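# Push the cart through the door into the yellow bay

## Task

Move the utility cart through the self-closing door into the other room and park it in the yellow bay. All four of its wheels must sit inside the taped area and none may rest on the tape. The case of copy paper must finish in the cart's top tray with no part of it overhanging any edge. The door must be closed at the end. One robot or both may be used, and if any robot falls over or is left tilted, the task fails.

## Robot and tools

Robots: r1 and r2 are identical Hello Robot Stretch 4 units, each about 1.6 m tall. Each has an omni-wheel base whose rim lies within 0.23 m of the base origin, a lift on a mast, a single arm that telescopes forward, a wrist with yaw, pitch and roll, and a two-finger gripper. They act independently: if one stalls, the other carries on.

Frames: the base frame has its origin on the floor under the base centre, with x forward, y left and z up, in metres. hand_pose, a point between the open fingertips, is printed in this frame and may be somewhat wrong. The odometry frame is the base frame as it stood at the scene's start. base_odometry only counts wheel turns, so slipping shows up as travel. Its heading is in rad, positive to the left, from -3.142 to 3.142. Each robot reports only in its own frames, so only images, lidar_m and wrist_depth_mm show where the two robots are relative to each other.

move takes these arguments:
- r1 and r2: one object per robot. A robot that is left out gets nothing new.
- cameras: a list of camera names, or all.
- blocking: always false.
The call returns within about 0.5 s while the motion continues. Inside a robot's object you give base, joints or both, optionally with speeds, pace and contact_limits. Alternatively you give {"end_of_arm": "enable_torque"} alone, which re-powers a wrist or gripper motor that has shut off.

The base command is an offset from where that base last reported itself, not a pose:
- translate_m: metres, forward positive, -2 to 2.
- strafe_m: metres, left positive, -2 to 2.
- rotate_rad: radians, counter-clockwise positive, -3.2 to 3.2.
Only translate_m and strafe_m may be combined; together they give a straight diagonal drive with no turning.

joints holds absolute targets keyed by name. Ranges, with the tolerance for done in brackets:
- lift_m: 0 to 1.2 m (±0.004).
- arm_m: 0 to 0.55 m (±0.004).
- wrist_yaw_rad: -1.134 to 4.276 (±0.02). 0 is forward, positive turns left, 3.14 is folded back.
- wrist_pitch_rad: -1.117 to 4.259 (±0.02). 0 is level, 1.57 points down.
- wrist_roll_rad: -1.117 to 4.259 (±0.02). Positive is clockwise seen from behind.
- gripper_m: -0.038 to 0.141, the fingertip gap in metres. It is off by up to 0.015, and at -0.02 or lower the fingers press together.
A joint target outside its range is clipped and reported. Any other out-of-range value refuses the call, and an unknown key makes it invalid.

Speed and force settings:
- pace: slow, default, fast or max. Base speeds are 0.1/0.3/0.4/0.6 m/s and 1/2/3/4 rad/s. Lift speeds are 0.15/0.3/0.4/0.5 m/s and arm speeds 0.1/0.4/0.6/0.7 m/s. The wrist runs at 1.82 rad/s at any pace. A raised lift caps the base, down to 0.3 m/s and 1 rad/s at lift_m 1.2.
- speeds: sets per-joint top speeds and replaces pace for those joints. It cannot be used for gripper_m.
- contact_limits: 0 (lightest) to 1, for arm_m, lift_m, translate_m, strafe_m and rotate_rad, placed beside its own command. The default is 0.5. A base limit lasts until the next action naming base. Even at 0 the arm only stops after roughly 15-40 N. For a soft press, use limit 0 with a goal 1-3 mm beyond contact.

Timing of motions: all motions in one action start together. A new move replaces only the targets it names. Actions are capped at 15 s, and a move times out after 14 s.

Other tools:
- wait(seconds 0 to 10, cameras): returns early once a commanded robot comes to rest. wait(0) shows the "earlier move" line.
- stop(cameras): brakes all running motions. Braked joints may keep pressing on what they touch, and stop also re-brakes slack wheels.
- zoom_image(camera, region [x0,y0,x1,y1]): region is in pixels from the top-left, at most 504x504, and only works on a camera from the newest images.
- finished_scene(scene): takes the current scene's number and ends the scene irreversibly. The goal must then hold without the robots.

Cameras: r1_head_camera, r1_head_left_camera, r1_head_right_camera, r1_wrist_camera, and the same four for r2.

Result lines:
- move: gives each moved robot's outcome, "done" or its worst status.
- pictures: gives the order of the images, which may lag slightly behind the state.
- as last shown: lists robots that were not commanded, whose status reads "not commanded".
- Status words: done (for the base, the wheels turned as far as told, even if they slipped); moving; off_target (at rest short of target and possibly still pushing); contact_stop (something blocked it and it went slack); time_out (the target is dropped); limit_stop_at_own_body; limit_stop_at_tilt (lean over 6 degrees, with lift, arm and wheels slack until it drops); torque_fault (a motor is limp until enable_torque).
- on_its_own: what happened uncommanded, such as held, slack or off. Its "held at" value is a target, not a reading.
- lidar_m: 12 distances in 30-degree sectors, the 1st straight ahead and counter-clockwise from there (4th left, 7th behind, 10th right). "-" means nothing seen, or something under 0.25 m. It sees roughly 0.15 m to robot height, including the other robot, and misses clear objects and thin legs.
- wrist_depth_mm: a 7x7 grid of median depths, 100-2000 mm.
- base_tilt: degrees forward and right, with up to 3 degrees of bias.
- turned_by_wheels and turned_by_imu: if they differ by more than 0.1 rad over one move, the base slipped or hit something.
- motor_effort: percent, with the peak in brackets. servo_current: mA.
A refused call, or an unplanned stop, cancels the later move, wait and finished_scene calls in the same reply.

Gripping: command roughly 0.015-0.06 below the object's width. To close behind a handle or bar, use -0.02 or less. A squeeze shows as a rise in gripper servo_current. Neither the status nor the gripper reading proves that something is held.

Self-collision risks: the gripper over the base with lift_m under about 0.2 (0.45 if pointing down); pitch below -0.2 combined with roll below -0.4 or above 4; yaw plus pitch below about -1.1; a folded-back wrist being tilted or rolled.

Avoid:
- Pressing hard between the two robots, including one gripper closing on the other robot's fingers. Once bases touch, any further drive presses hard.
- Carrying one load with both robots: their travel can differ by up to 3 cm per metre, which can tip a robot.
- Driving, turning or stopping with more than 1 kg held and arm_m above 0.2.
- Strong, high pulls or pushes that tip the robot.
- Drops, releasing moving parts, slamming the door, and hard hits.

Time passes while you think, and running moves continue during it.

Each tool is called as a command line: name --argument value for each argument, lists and objects as JSON in quotes; but a table of rows of numbers goes row by row, as --pt "numbers of a row", without its own name.

## Session

move

Scene clock: 0.00 s.
r1.base_odometry: x=+0.000 y=+0.000 heading=+0.000
r1.turned_by_wheels: +0.000
r1.turned_by_imu: +0.000
r1.base_tilt: forward=-1.6 right=+1.3
r1.lidar_m: 1.92 2.25 3.81 1.93 0.97 0.84 0.83 0.93 0.77 0.76 0.93 1.59
r1.base_status: not commanded
r1.joint_positions: lift_m=+0.127 arm_m=+0.000 wrist_yaw_rad=+3.089 wrist_pitch_rad=+0.002 wrist_roll_rad=+0.000 gripper_m=+0.056
r1.joint_status: not commanded
r1.measured_speeds: all 0
r1.motor_effort: lift_m=+20 arm_m=-4 wheel_0=+0 wheel_1=+1 wheel_2=+1
r1.servo_current: wrist_yaw_rad=39 wrist_pitch_rad=46 wrist_roll_rad=65 gripper_m=39
r1.hand_pose: x=-0.1125 y=+0.1024 z=+0.3046 quat_wxyz=(+0.026, -0.001, +0.000, +1.000) (m; r1's base frame)
r1.wrist_depth_mm: 137 138 - - - - - / 113 139 - - - - - / 117 140 224 - - - - / 137 161 - - - - - / - - - - - - - / - - 191 - 187 - - / 842 759 750 788 788 732 768
r2.base_odometry: x=+0.000 y=+0.000 heading=+0.000
r2.turned_by_wheels: +0.000
r2.turned_by_imu: +0.000
r2.base_tilt: forward=-0.6 right=+0.1
r2.lidar_m: 2.02 1.45 1.40 1.49 2.01 2.22 2.34 3.17 1.60 3.62 2.59 2.46
r2.base_status: not commanded
r2.joint_positions: lift_m=+0.295 arm_m=+0.000 wrist_yaw_rad=+3.133 wrist_pitch_rad=+0.002 wrist_roll_rad=+0.000 gripper_m=+0.056
r2.joint_status: not commanded
r2.measured_speeds: all 0
r2.motor_effort: lift_m=+18 arm_m=-4 wheel_0=+0 wheel_1=-1 wheel_2=+0
r2.servo_current: wrist_yaw_rad=46 wrist_pitch_rad=39 wrist_roll_rad=46 gripper_m=59
r2.hand_pose: x=-0.1167 y=+0.0898 z=+0.4727 quat_wxyz=(+0.004, -0.001, +0.000, +1.000) (m; r2's base frame)
r2.wrist_depth_mm: - 140 - - - - - / - 126 150 - - - - / - 130 185 - - - - / 144 143 272 - - - - / 229 - - - - - - / 226 1576 196 1576 190 1618 1464 / 226 1060 1138 - - 1025 1060
pictures: r1_head_camera, r1_head_left_camera, r1_head_right_camera, r1_wrist_camera, r2_head_camera, r2_head_left_camera, r2_head_right_camera, r2_wrist_camera
Images, in order (width x height): r1_head_camera 420x560, r1_head_left_camera 420x672, r1_head_right_camera 420x672, r1_wrist_camera 616x392, r2_head_camera 420x560, r2_head_left_camera 420x672, r2_head_right_camera 420x672, r2_wrist_camera 616x392.

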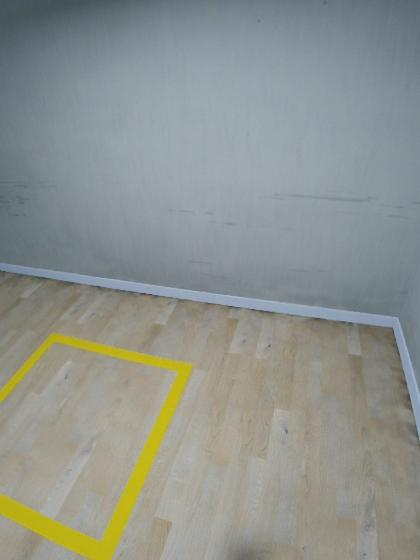

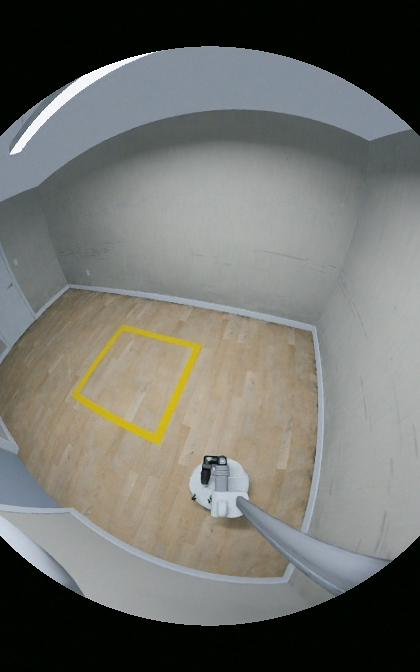

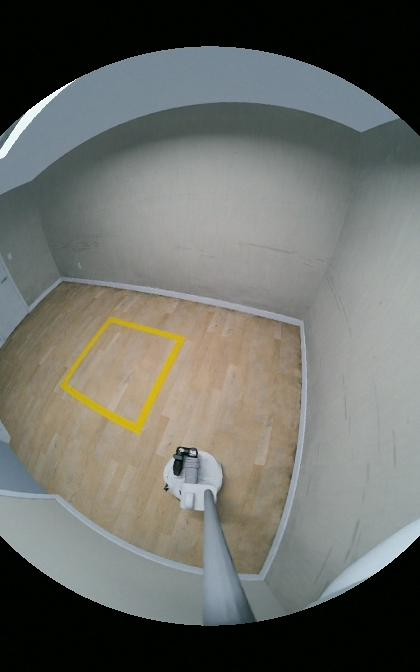

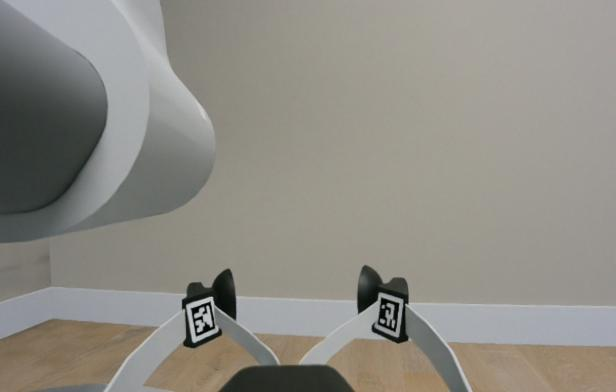

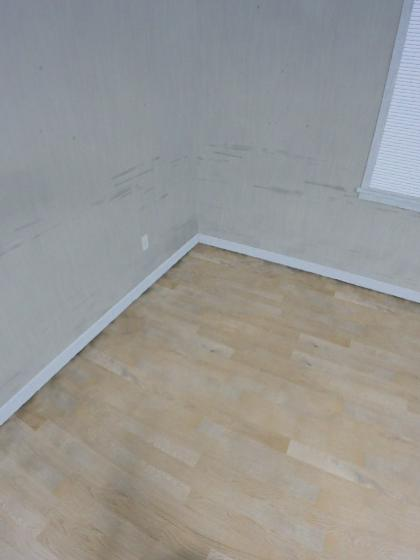

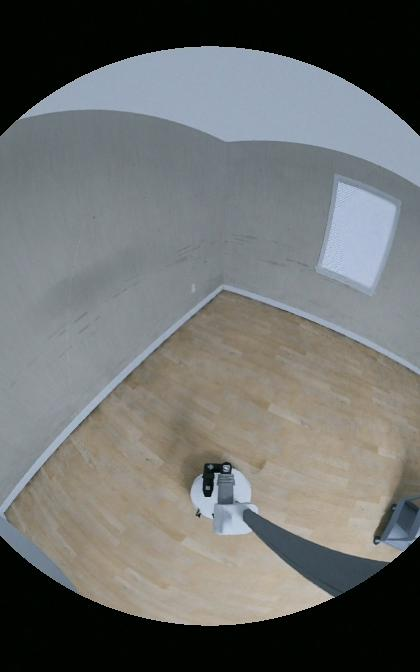

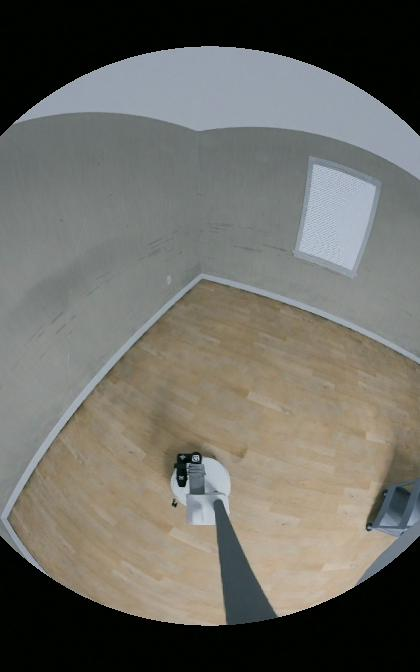

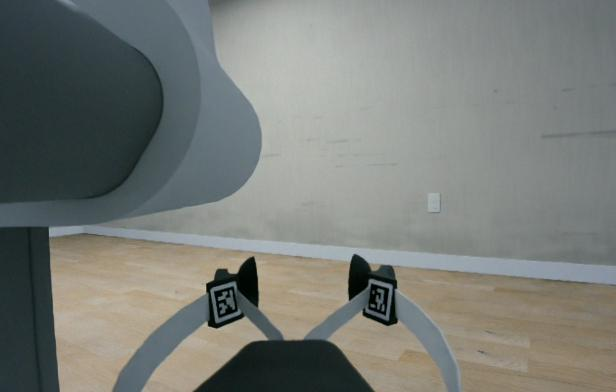

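move --blocking false --r1 '{"base":{"rotate_rad":1.57}}' --r2 '{"base":{"rotate_rad":-1.57}}' --cameras '[]'

wait --seconds 3 --cameras '[]'

wait --seconds 1

Scene clock: 3.87 s.
move: r1 moving; r2 moving
r1.base_odometry: x=+0.000 y=+0.000 heading=+0.252
r1.turned_by_wheels: +0.252
r1.turned_by_imu: +0.252
r1.base_tilt: forward=-1.6 right=+1.2
r1.lidar_m: 1.98 2.71 3.66 1.25 0.89 0.80 0.87 0.80 0.77 0.82 1.11 1.92
r1.base_status: rotate_rad moving
r1.joint_positions: lift_m=+0.127 arm_m=+0.000 wrist_yaw_rad=+3.089 wrist_pitch_rad=+0.002 wrist_roll_rad=+0.000 gripper_m=+0.056
r1.joint_status: not commanded
r1.measured_speeds: translate_m=-0.001 strafe_m=-0.001 rotate_rad=+0.980 lift_m=+0.000 arm_m=+0.000 wrist_yaw_rad=+0.000 wrist_pitch_rad=+0.000 wrist_roll_rad=+0.000
r1.motor_effort: lift_m=+20(20) arm_m=-4(4) wheel_0=-8(9) wheel_1=-6(9) wheel_2=-7(7)
r1.servo_current: wrist_yaw_rad=59(59) wrist_pitch_rad=39(46) wrist_roll_rad=46(59) gripper_m=39(39)
r1.hand_pose: x=-0.1125 y=+0.1024 z=+0.3046 quat_wxyz=(+0.026, -0.001, +0.000, +1.000) (m; r1's base frame)
r1.wrist_depth_mm: 136 138 - - - - - / 113 139 - - - - - / 114 140 226 - - - - / 137 160 - - - - - / - - - - - - - / - 1060 190 - 187 - - / 778 750 750 798 750 699 732
r2.base_odometry: x=+0.000 y=+0.000 heading=-0.252
r2.turned_by_wheels: -0.252
r2.turned_by_imu: -0.244
r2.base_tilt: forward=-0.7 right=+0.1
r2.lidar_m: 2.52 1.62 1.40 1.40 1.67 2.23 2.24 2.64 1.59 1.63 2.93 2.49
r2.base_status: rotate_rad moving
r2.joint_positions: lift_m=+0.295 arm_m=+0.000 wrist_yaw_rad=+3.133 wrist_pitch_rad=+0.002 wrist_roll_rad=+0.000 gripper_m=+0.056
r2.joint_status: not commanded
r2.measured_speeds: translate_m=+0.000 strafe_m=+0.000 rotate_rad=-0.974 lift_m=+0.000 arm_m=+0.000 wrist_yaw_rad=+0.000 wrist_pitch_rad=+0.000 wrist_roll_rad=+0.000
r2.motor_effort: lift_m=+18(18) arm_m=-4(4) wheel_0=+8(9) wheel_1=+8(10) wheel_2=+9(11)
r2.servo_current: wrist_yaw_rad=33(52) wrist_pitch_rad=39(46) wrist_roll_rad=52(52) gripper_m=39(59)
r2.hand_pose: x=-0.1167 y=+0.0898 z=+0.4727 quat_wxyz=(+0.004, -0.001, +0.000, +1.000) (m; r2's base frame)
r2.wrist_depth_mm: - 141 - - - - - / - 127 150 - - - - / - 130 184 - - - - / 144 143 272 - - - - / 229 - - - - - - / 227 1576 196 1576 190 1661 1464 / 226 1060 1138 - - 1060 1060
pictures: none
No camera images: "cameras" was empty.

Scene clock: 5.43 s.
earlier move: r1 done; r2 done
r1.base_odometry: x=+0.000 y=+0.000 heading=+1.570
r1.turned_by_wheels: +1.318
r1.turned_by_imu: +1.325
r1.base_tilt: forward=-1.6 right=+1.2
r1.lidar_m: 1.95 1.00 0.83 0.84 0.92 0.76 0.79 0.89 1.55 1.95 2.20 3.76
r1.base_status: done
r1.joint_positions: lift_m=+0.127 arm_m=+0.000 wrist_yaw_rad=+3.089 wrist_pitch_rad=+0.002 wrist_roll_rad=+0.000 gripper_m=+0.056
r1.joint_status: not commanded
r1.measured_speeds: all 0
r1.motor_effort: lift_m=+20(20) arm_m=-4(4) wheel_0=-2(10) wheel_1=-1(9) wheel_2=+0(8)
r1.servo_current: wrist_yaw_rad=33(65) wrist_pitch_rad=33(52) wrist_roll_rad=52(65) gripper_m=39(46)
r1.hand_pose: x=-0.1125 y=+0.1024 z=+0.3046 quat_wxyz=(+0.026, -0.001, +0.000, +1.000) (m; r1's base frame)
r1.wrist_depth_mm: 137 139 - - - - - / 113 139 - - - - - / 117 140 229 - - - - / 137 162 - - - - - / - - - - - - - / - - 190 - 187 - - / 854 741 759 143 741 707 759
r2.base_odometry: x=+0.000 y=+0.000 heading=-1.569
r2.turned_by_wheels: -1.318
r2.turned_by_imu: -1.283
r2.base_tilt: forward=-0.6 right=+0.1
r2.lidar_m: 3.58 2.60 2.46 1.99 1.43 1.40 1.49 2.04 2.22 2.32 3.21 1.63
r2.base_status: done
r2.joint_positions: lift_m=+0.295 arm_m=+0.000 wrist_yaw_rad=+3.133 wrist_pitch_rad=+0.002 wrist_roll_rad=+0.000 gripper_m=+0.056
r2.joint_status: not commanded
r2.measured_speeds: all 0
r2.motor_effort: lift_m=+18(18) arm_m=-4(4) wheel_0=+3(11) wheel_1=+2(11) wheel_2=+3(11)
r2.servo_current: wrist_yaw_rad=39(59) wrist_pitch_rad=39(46) wrist_roll_rad=52(52) gripper_m=39(59)
r2.hand_pose: x=-0.1167 y=+0.0898 z=+0.4727 quat_wxyz=(+0.004, -0.001, +0.000, +1.000) (m; r2's base frame)
r2.wrist_depth_mm: - 140 - - - - - / - 126 142 - - - - / - 130 186 - - - - / 144 144 228 - - - - / 229 - - - - - - / 228 1576 196 1336 190 - - / 226 1060 1138 - - 1025 1060
wait: 1.57 of 3 s (r1 and r2 have come to rest)
pictures: none
No camera images: "cameras" was empty.

Scene clock: 6.43 s.
r1.base_odometry: x=+0.000 y=+0.000 heading=+1.570
r1.turned_by_wheels: +0.000
r1.turned_by_imu: +0.000
r1.base_tilt: forward=-1.6 right=+1.3
r1.lidar_m: 1.98 1.01 0.85 0.84 0.92 0.76 0.77 0.90 1.55 1.94 2.22 3.77
r1.base_status: done
r1.joint_positions: lift_m=+0.127 arm_m=+0.000 wrist_yaw_rad=+3.089 wrist_pitch_rad=+0.002 wrist_roll_rad=+0.000 gripper_m=+0.056
r1.joint_status: not commanded
r1.measured_speeds: all 0
r1.motor_effort: lift_m=+20(20) arm_m=-4(4) wheel_0=-1(10) wheel_1=-2(9) wheel_2=+0(8)
r1.servo_current: wrist_yaw_rad=39(65) wrist_pitch_rad=39(52) wrist_roll_rad=52(65) gripper_m=39(46)
r1.hand_pose: x=-0.1125 y=+0.1024 z=+0.3046 quat_wxyz=(+0.026, -0.001, +0.000, +1.000) (m; r1's base frame)
r1.wrist_depth_mm: 136 139 - - - - - / 113 139 - - - - - / 118 140 229 - - - - / 137 162 - - - - - / - - - - - - - / - - 190 - 188 - - / 854 750 759 143 750 699 759
r2.base_odometry: x=+0.000 y=+0.000 heading=-1.569
r2.turned_by_wheels: +0.000
r2.turned_by_imu: +0.000
r2.base_tilt: forward=-0.7 right=+0.0
r2.lidar_m: 3.58 2.61 2.48 2.01 1.48 1.38 1.49 2.06 2.22 2.34 3.24 1.63
r2.base_status: done
r2.joint_positions: lift_m=+0.295 arm_m=+0.000 wrist_yaw_rad=+3.133 wrist_pitch_rad=+0.002 wrist_roll_rad=+0.000 gripper_m=+0.056
r2.joint_status: not commanded
r2.measured_speeds: all 0
r2.motor_effort: lift_m=+18(18) arm_m=-4(4) wheel_0=+3(11) wheel_1=+2(11) wheel_2=+4(11)
r2.servo_current: wrist_yaw_rad=46(59) wrist_pitch_rad=39(46) wrist_roll_rad=46(52) gripper_m=59(59)
r2.hand_pose: x=-0.1167 y=+0.0898 z=+0.4727 quat_wxyz=(+0.004, -0.001, +0.000, +1.000) (m; r2's base frame)
r2.wrist_depth_mm: - 141 - - - - - / - 127 142 - - - - / - 129 185 - - - - / 144 144 228 - - - - / 230 - - - - - - / 228 1576 196 1336 190 - - / 225 1060 1138 - - 1025 1060
wait: 1.00 s; at rest by 0.27 s
pictures: r1_head_camera, r1_head_left_camera, r1_head_right_camera, r1_wrist_camera, r2_head_camera, r2_head_left_camera, r2_head_right_camera, r2_wrist_camera
Images, in order (width x height): r1_head_camera 420x560, r1_head_left_camera 420x672, r1_head_right_camera 420x672, r1_wrist_camera 616x392, r2_head_camera 420x560, r2_head_left_camera 420x672, r2_head_right_camera 420x672, r2_wrist_camera 616x392.

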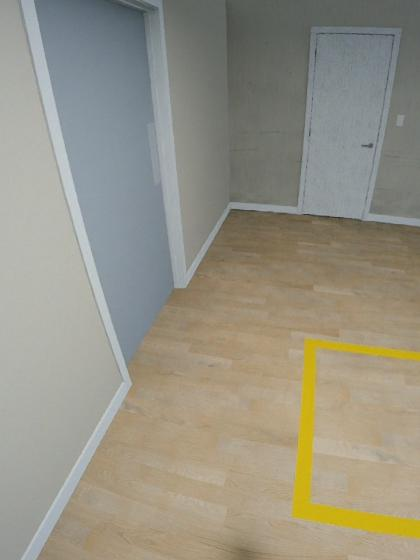

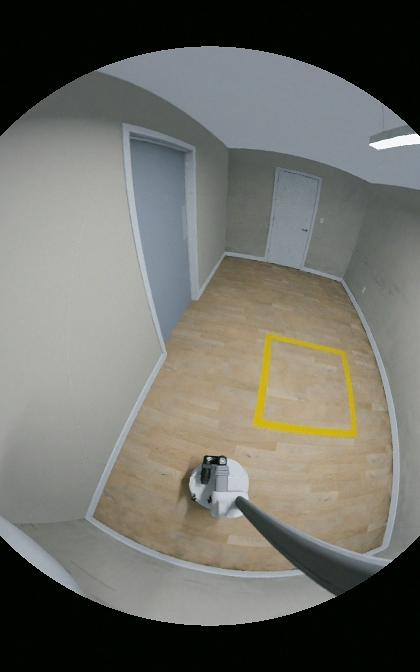

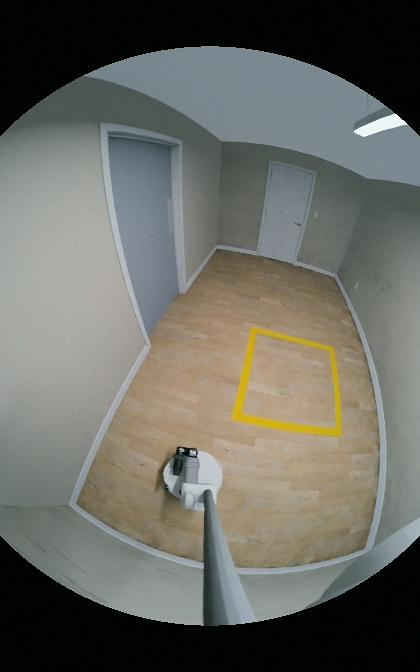

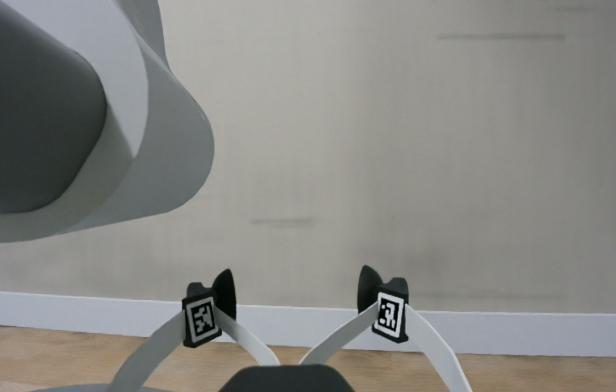

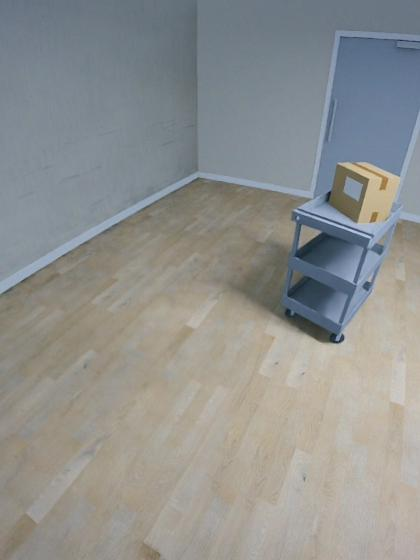

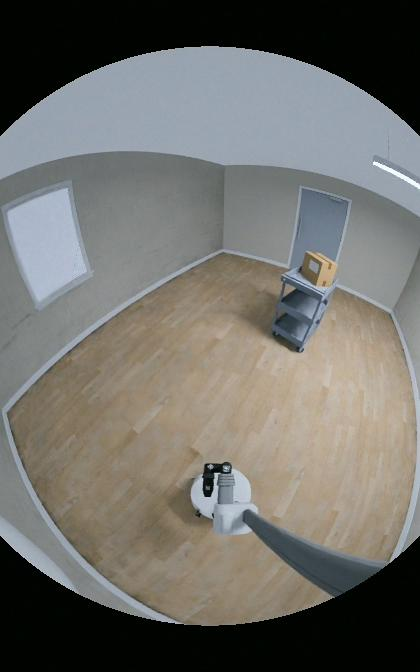

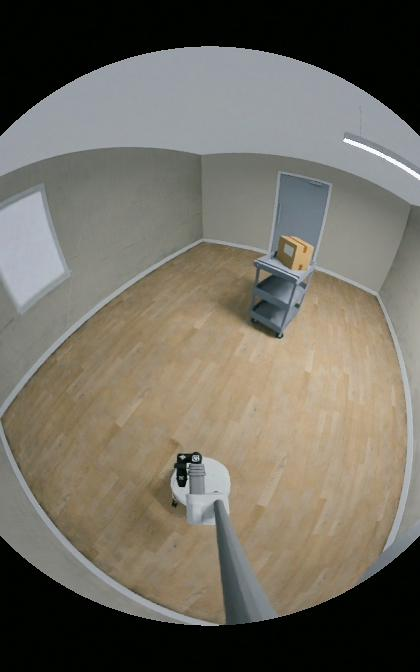

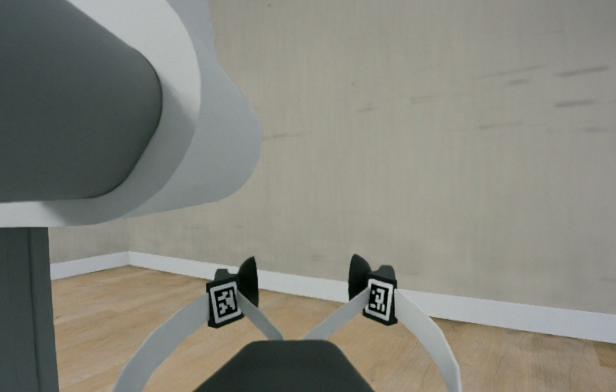

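zoom_image --camera "r2_head_camera" --region '[240, 20, 420, 360]'

zoom_image --camera "r1_head_camera" --region '[20, 0, 240, 420]'

Scaled by 1.482 from the camera's 420x560 image, which has a finer 1200x1600 frame.

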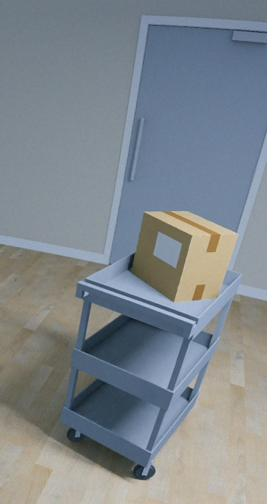

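Scaled by 1.200 from the camera's 420x560 image, which has a finer 600x800 frame.

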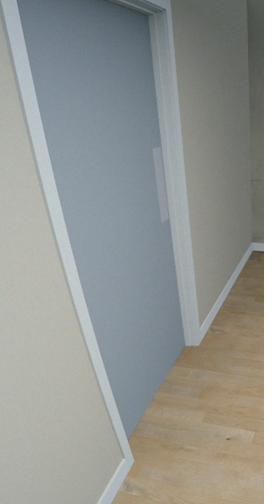

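move --blocking false --r1 '{"base":{"rotate_rad":1.396}}' --r2 '{"base":{"rotate_rad":-0.52}}' --cameras '[]'

wait --seconds 3 --cameras '[]'

wait --seconds 2 --cameras '["r2_head_camera","r2_head_right_camera","r1_head_right_camera"]'

move --blocking false --r1 '{"base":{"strafe_m":1.2}}' --cameras '[]'

stop

Scene clock: 47.60 s.
move: r1 moving; r2 moving
r1.base_odometry: x=+0.000 y=+0.000 heading=+1.822
r1.turned_by_wheels: +0.252
r1.turned_by_imu: +0.253
r1.base_tilt: forward=-1.6 right=+1.3
r1.lidar_m: 1.26 0.89 0.83 0.87 0.81 0.77 0.82 1.10 1.94 2.02 2.69 3.85
r1.base_status: rotate_rad moving
r1.joint_positions: lift_m=+0.127 arm_m=+0.000 wrist_yaw_rad=+3.089 wrist_pitch_rad=+0.002 wrist_roll_rad=+0.000 gripper_m=+0.056
r1.joint_status: not commanded
r1.measured_speeds: translate_m=+0.000 strafe_m=+0.000 rotate_rad=+0.979 lift_m=+0.000 arm_m=+0.000 wrist_yaw_rad=+0.000 wrist_pitch_rad=+0.000 wrist_roll_rad=+0.000
r1.motor_effort: lift_m=+20(20) arm_m=-4(4) wheel_0=-6(9) wheel_1=-6(8) wheel_2=-6(8)
r1.servo_current: wrist_yaw_rad=46(59) wrist_pitch_rad=46(46) wrist_roll_rad=65(65) gripper_m=39(52)
r1.hand_pose: x=-0.1125 y=+0.1024 z=+0.3046 quat_wxyz=(+0.026, -0.001, +0.000, +1.000) (m; r1's base frame)
r1.wrist_depth_mm: 136 138 - - - - - / 113 139 - - - - - / 117 140 229 - - - - / 137 161 - - - - - / - - - - - - - / 1060 1078 190 - 187 - - / 831 750 750 153 732 131 -
r2.base_odometry: x=+0.000 y=+0.000 heading=-1.822
r2.turned_by_wheels: -0.252
r2.turned_by_imu: -0.244
r2.base_tilt: forward=-0.7 right=+0.0
r2.lidar_m: 1.65 2.91 2.50 2.53 1.62 1.40 1.40 1.66 2.23 2.23 2.61 1.60
r2.base_status: rotate_rad moving
r2.joint_positions: lift_m=+0.295 arm_m=+0.000 wrist_yaw_rad=+3.133 wrist_pitch_rad=+0.002 wrist_roll_rad=+0.000 gripper_m=+0.056
r2.joint_status: not commanded
r2.measured_speeds: translate_m=-0.002 strafe_m=-0.001 rotate_rad=-0.979 lift_m=+0.000 arm_m=+0.000 wrist_yaw_rad=+0.000 wrist_pitch_rad=+0.000 wrist_roll_rad=+0.000
r2.motor_effort: lift_m=+18(18) arm_m=-4(4) wheel_0=+8(10) wheel_1=+10(10) wheel_2=+9(11)
r2.servo_current: wrist_yaw_rad=39(65) wrist_pitch_rad=46(46) wrist_roll_rad=39(52) gripper_m=46(52)
r2.hand_pose: x=-0.1167 y=+0.0898 z=+0.4727 quat_wxyz=(+0.004, -0.001, +0.000, +1.000) (m; r2's base frame)
r2.wrist_depth_mm: - 141 - - - - - / - 126 142 - - - - / - 130 185 - - - - / 144 143 207 - - - - / 229 - - - - - - / 227 1576 195 1336 190 - - / 225 1078 1160 - - 1042 1060
pictures: none
No camera images: "cameras" was empty.

Scene clock: 48.40 s.
earlier move: r1 moving; r2 done
r1.base_odometry: x=+0.000 y=+0.000 heading=+2.830
r1.turned_by_wheels: +1.008
r1.turned_by_imu: +1.014
r1.base_tilt: forward=-1.6 right=+1.3
r1.lidar_m: 0.83 0.87 0.84 0.76 0.80 1.05 1.92 2.00 2.57 3.93 1.35 0.89
r1.base_status: rotate_rad moving
r1.joint_positions: lift_m=+0.127 arm_m=+0.000 wrist_yaw_rad=+3.089 wrist_pitch_rad=+0.002 wrist_roll_rad=+0.000 gripper_m=+0.056
r1.joint_status: not commanded
r1.measured_speeds: translate_m=-0.001 strafe_m=+0.001 rotate_rad=+0.761 lift_m=+0.000 arm_m=+0.000 wrist_yaw_rad=+0.000 wrist_pitch_rad=+0.000 wrist_roll_rad=+0.000
r1.motor_effort: lift_m=+20(20) arm_m=-4(4) wheel_0=-2(10) wheel_1=-1(9) wheel_2=-2(9)
r1.servo_current: wrist_yaw_rad=46(72) wrist_pitch_rad=39(46) wrist_roll_rad=59(65) gripper_m=39(52)
r1.hand_pose: x=-0.1125 y=+0.1024 z=+0.3046 quat_wxyz=(+0.026, -0.001, +0.000, +1.000) (m; r1's base frame)
r1.wrist_depth_mm: 136 138 - - - - - / 113 139 - - - - - / 118 140 273 - - - - / 137 162 - - - - - / 1661 - - - 1921 - - / 1182 1205 193 1205 187 1060 - / 831 741 750 798 798 768 768
r2.base_odometry: x=+0.000 y=+0.000 heading=-2.089
r2.turned_by_wheels: -0.267
r2.turned_by_imu: -0.260
r2.base_tilt: forward=-0.7 right=+0.1
r2.lidar_m: 1.61 3.51 2.58 2.49 1.98 1.46 1.42 1.48 2.05 2.24 2.32 3.22
r2.base_status: done
r2.joint_positions: lift_m=+0.295 arm_m=+0.000 wrist_yaw_rad=+3.133 wrist_pitch_rad=+0.002 wrist_roll_rad=+0.000 gripper_m=+0.056
r2.joint_status: not commanded
r2.measured_speeds: all 0
r2.motor_effort: lift_m=+18(18) arm_m=-4(4) wheel_0=+3(10) wheel_1=+2(10) wheel_2=+4(11)
r2.servo_current: wrist_yaw_rad=46(65) wrist_pitch_rad=46(46) wrist_roll_rad=59(59) gripper_m=46(52)
r2.hand_pose: x=-0.1167 y=+0.0898 z=+0.4727 quat_wxyz=(+0.004, -0.001, +0.000, +1.000) (m; r2's base frame)
r2.wrist_depth_mm: - 140 - - - - - / - 127 141 - - - - / - 130 185 - - - - / 144 143 207 - - - - / 220 - - - - - - / 220 1430 191 170 190 1366 1366 / 227 1060 1138 - - 1025 1078
wait: 0.80 of 3 s (r2 has come to rest)
pictures: none
No camera images: "cameras" was empty.

Scene clock: 49.07 s.
earlier move: r1 done
r1.base_odometry: x=+0.000 y=+0.000 heading=+2.965
r1.turned_by_wheels: +0.135
r1.turned_by_imu: +0.136
r1.base_tilt: forward=-1.6 right=+1.3
r1.lidar_m: 0.84 0.90 0.80 0.77 0.83 1.19 1.92 2.07 2.95 2.80 1.17 0.89
r1.base_status: done
r1.joint_positions: lift_m=+0.127 arm_m=+0.000 wrist_yaw_rad=+3.089 wrist_pitch_rad=+0.002 wrist_roll_rad=+0.000 gripper_m=+0.056
r1.joint_status: not commanded
r1.measured_speeds: all 0
r1.motor_effort: lift_m=+20(20) arm_m=-4(4) wheel_0=-3(10) wheel_1=-1(9) wheel_2=-1(9)
r1.servo_current: wrist_yaw_rad=52(72) wrist_pitch_rad=46(46) wrist_roll_rad=52(65) gripper_m=39(52)
r1.hand_pose: x=-0.1125 y=+0.1024 z=+0.3046 quat_wxyz=(+0.026, -0.001, +0.000, +1.000) (m; r1's base frame)
r1.wrist_depth_mm: 137 138 - - - - - / 113 140 - - - - - / 118 139 273 - - - - / 137 162 - - - - - / 1983 - - - - - - / 1182 1182 193 1182 187 1160 - / 798 750 759 798 798 768 809
r2.base_odometry: x=+0.000 y=+0.000 heading=-2.089
r2.turned_by_wheels: +0.000
r2.turned_by_imu: +0.000
r2.base_tilt: forward=-0.6 right=+0.0
r2.lidar_m: 1.57 3.53 2.58 2.49 1.98 1.46 1.40 1.49 2.07 2.23 2.33 3.24
r2.base_status: done
r2.joint_positions: lift_m=+0.295 arm_m=+0.000 wrist_yaw_rad=+3.133 wrist_pitch_rad=+0.002 wrist_roll_rad=+0.000 gripper_m=+0.056
r2.joint_status: not commanded
r2.measured_speeds: all 0
r2.motor_effort: lift_m=+18(18) arm_m=-4(4) wheel_0=+3(10) wheel_1=+3(10) wheel_2=+4(11)
r2.servo_current: wrist_yaw_rad=52(65) wrist_pitch_rad=33(46) wrist_roll_rad=46(59) gripper_m=52(52)
r2.hand_pose: x=-0.1167 y=+0.0898 z=+0.4727 quat_wxyz=(+0.004, -0.001, +0.000, +1.000) (m; r2's base frame)
r2.wrist_depth_mm: - 140 - - - - - / - 126 141 - - - - / - 130 185 - - - - / 144 143 207 - - - - / 220 - - - - - - / 220 1430 190 171 190 1336 1308 / 226 1060 1138 - - 1042 1098
wait: 0.67 of 2 s (r1 has come to rest)
pictures: r1_head_right_camera, r2_head_camera, r2_head_right_camera
Images, in order (width x height): r1_head_right_camera 420x672, r2_head_camera 420x560, r2_head_right_camera 420x672.

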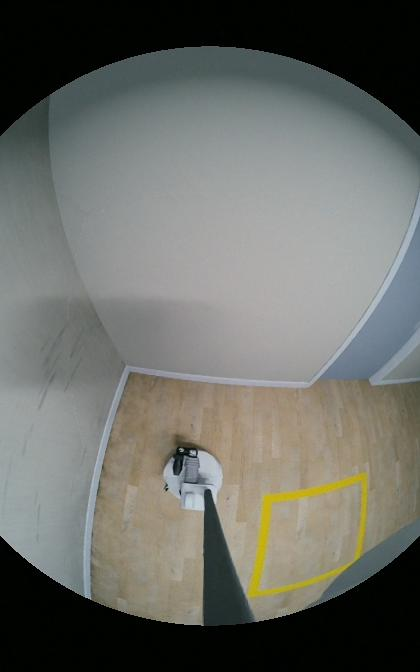

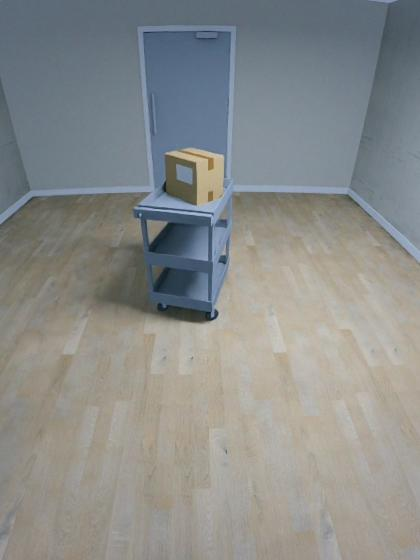

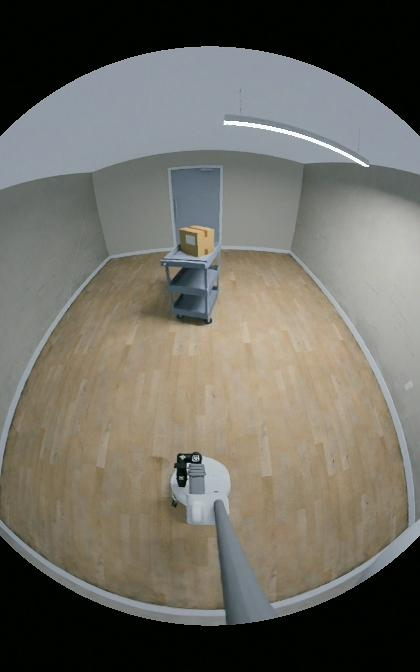

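Scene clock: 49.57 s.
move: r1 moving
r1.base_odometry: x=-0.006 y=-0.036 heading=+2.965
r1.turned_by_wheels: +0.000
r1.turned_by_imu: +0.000
r1.base_tilt: forward=-1.6 right=+1.3
r1.lidar_m: 0.84 0.90 0.76 0.74 0.79 1.15 1.90 2.07 2.98 2.81 1.16 0.86
r1.base_status: strafe_m moving
r1.joint_positions: lift_m=+0.127 arm_m=+0.000 wrist_yaw_rad=+3.089 wrist_pitch_rad=+0.002 wrist_roll_rad=+0.000 gripper_m=+0.056
r1.joint_status: not commanded
r1.measured_speeds: translate_m=+0.000 strafe_m=+0.140 rotate_rad=-0.002 lift_m=+0.000 arm_m=+0.000 wrist_yaw_rad=+0.000 wrist_pitch_rad=+0.000 wrist_roll_rad=+0.000
r1.motor_effort: lift_m=+20(20) arm_m=-4(4) wheel_0=-11(12) wheel_1=+8(10) wheel_2=+0(1)
r1.servo_current: wrist_yaw_rad=39(59) wrist_pitch_rad=39(46) wrist_roll_rad=46(59) gripper_m=46(52)
r1.hand_pose: x=-0.1125 y=+0.1024 z=+0.3046 quat_wxyz=(+0.026, -0.001, +0.000, +1.000) (m; r1's base frame)
r1.wrist_depth_mm: 136 138 - - - - - / 113 139 - - - - - / 117 140 272 - - - - / 137 161 - - - - - / 1983 - - - - - - / 1182 1205 193 1205 187 1138 - / 854 741 759 788 798 778 809
r2: as last shown
r2.base_tilt: forward=-0.7 right=+0.1
r2.lidar_m: 1.62 3.52 2.58 2.50 2.00 1.47 1.39 1.48 2.05 2.22 2.35 3.27
r2.motor_effort: lift_m=+18(18) arm_m=-4(4) wheel_0=+3(3) wheel_1=+3(3) wheel_2=+3(4)
r2.servo_current: wrist_yaw_rad=39(52) wrist_pitch_rad=39(46) wrist_roll_rad=39(52) gripper_m=46(52)
r2.wrist_depth_mm: - 141 - - - - - / - 126 141 - - - - / - 130 185 - - - - / 144 143 207 - - - - / 220 - - - - - - / 220 1430 191 171 190 1366 1336 / 226 1078 1160 - - 1042 1060
pictures: none
No camera images: "cameras" was empty.

Scene clock: 50.10 s.
earlier move: r1 stopped
r1.base_odometry: x=-0.008 y=-0.044 heading=+2.965
r1.turned_by_wheels: -0.001
r1.turned_by_imu: -0.001
r1.base_tilt: forward=-1.6 right=+1.3
r1.lidar_m: 0.84 0.91 0.75 0.73 0.78 1.14 1.93 2.06 2.95 2.81 1.18 0.88
r1.base_status: strafe_m stopped (by the wheels' count: +0.044 of +1.200)
r1.joint_positions: lift_m=+0.127 arm_m=+0.000 wrist_yaw_rad=+3.089 wrist_pitch_rad=+0.002 wrist_roll_rad=+0.000 gripper_m=+0.056
r1.joint_status: not commanded
r1.measured_speeds: all 0
r1.motor_effort: lift_m=+20(20) arm_m=-4(4) wheel_0=-1(12) wheel_1=-2(15) wheel_2=+0(1)
r1.servo_current: wrist_yaw_rad=46(65) wrist_pitch_rad=39(46) wrist_roll_rad=39(65) gripper_m=39(52)
r1.hand_pose: x=-0.1125 y=+0.1024 z=+0.3046 quat_wxyz=(+0.026, -0.001, +0.000, +1.000) (m; r1's base frame)
r1.wrist_depth_mm: - 138 - - - - - / 112 138 - - - - - / 116 139 256 - - - - / 136 156 - - - - - / 1983 - - - - - - / 1182 1205 193 1182 188 1138 - / 842 750 759 798 798 778 820
r2.base_odometry: x=+0.000 y=+0.000 heading=-2.089
r2.turned_by_wheels: +0.000
r2.turned_by_imu: +0.000
r2.base_tilt: forward=-0.6 right=+0.1
r2.lidar_m: 1.59 3.49 2.59 2.49 1.97 1.47 1.39 1.47 2.07 2.21 2.34 3.23
r2.base_status: not commanded
r2.joint_positions: lift_m=+0.295 arm_m=+0.000 wrist_yaw_rad=+3.133 wrist_pitch_rad=+0.002 wrist_roll_rad=+0.000 gripper_m=+0.056
r2.joint_status: not commanded
r2.measured_speeds: all 0
r2.motor_effort: lift_m=+18(18) arm_m=-4(4) wheel_0=+3(3) wheel_1=+2(3) wheel_2=+3(4)
r2.servo_current: wrist_yaw_rad=46(65) wrist_pitch_rad=46(46) wrist_roll_rad=46(59) gripper_m=46(52)
r2.hand_pose: x=-0.1167 y=+0.0898 z=+0.4727 quat_wxyz=(+0.004, -0.001, +0.000, +1.000) (m; r2's base frame)
r2.wrist_depth_mm: - 141 - - - - - / - 126 141 - - - - / - 129 185 - - - - / 144 143 208 - - - - / 220 - - - - - - / 220 1430 191 170 190 1366 1336 / 226 1078 1160 - - 1042 1078
pictures: r1_head_camera, r1_head_left_camera, r1_head_right_camera, r1_wrist_camera, r2_head_camera, r2_head_left_camera, r2_head_right_camera, r2_wrist_camera
Images, in order (width x height): r1_head_camera 420x560, r1_head_left_camera 420x672, r1_head_right_camera 420x672, r1_wrist_camera 616x392, r2_head_camera 420x560, r2_head_left_camera 420x672, r2_head_right_camera 420x672, r2_wrist_camera 616x392.

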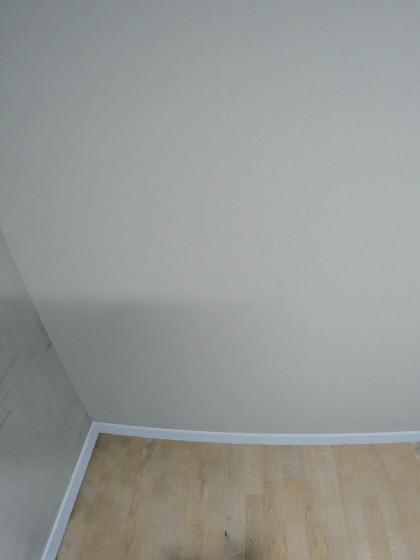

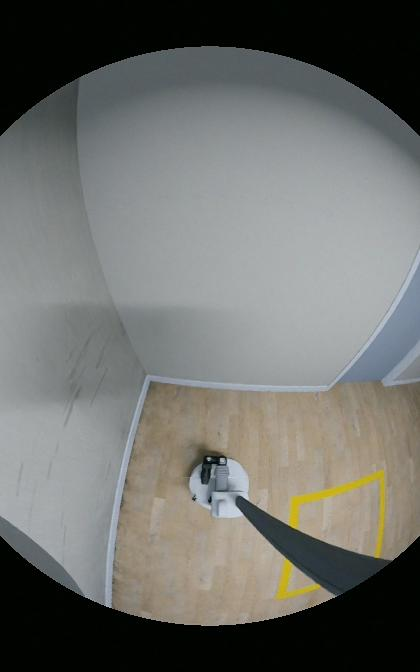

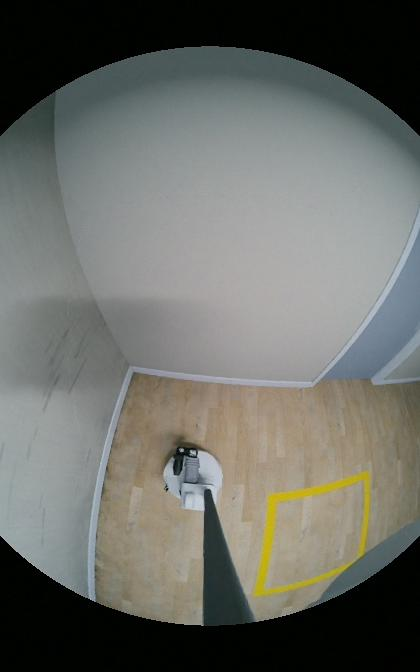

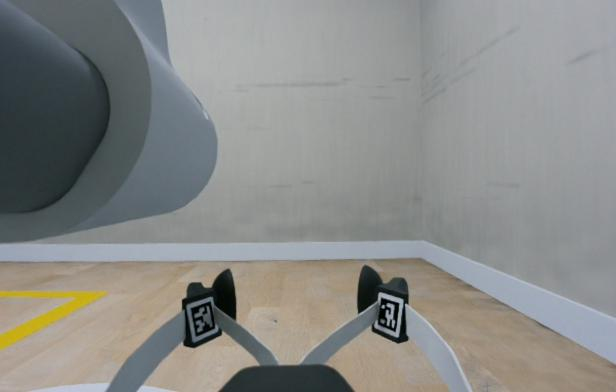

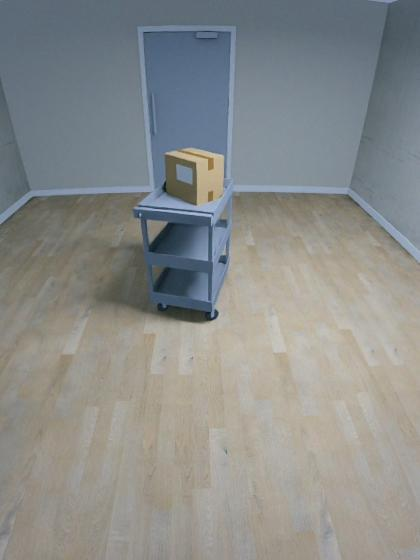

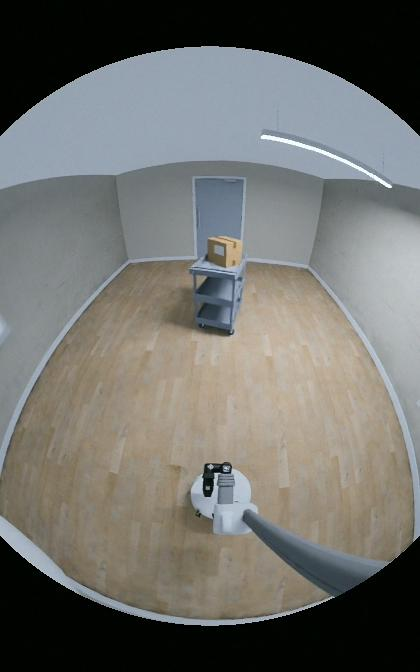

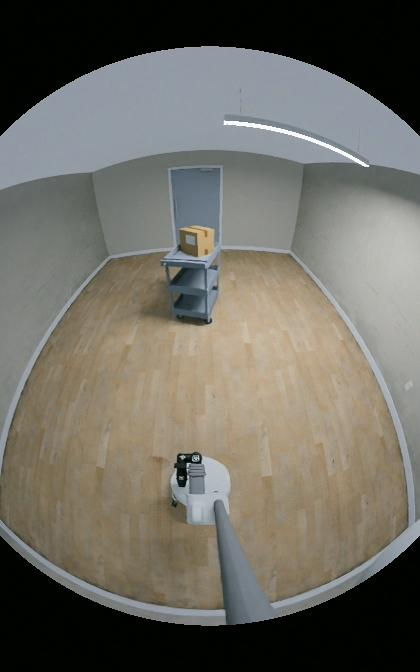

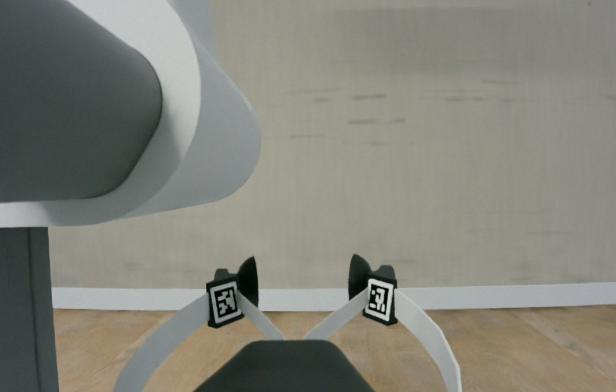

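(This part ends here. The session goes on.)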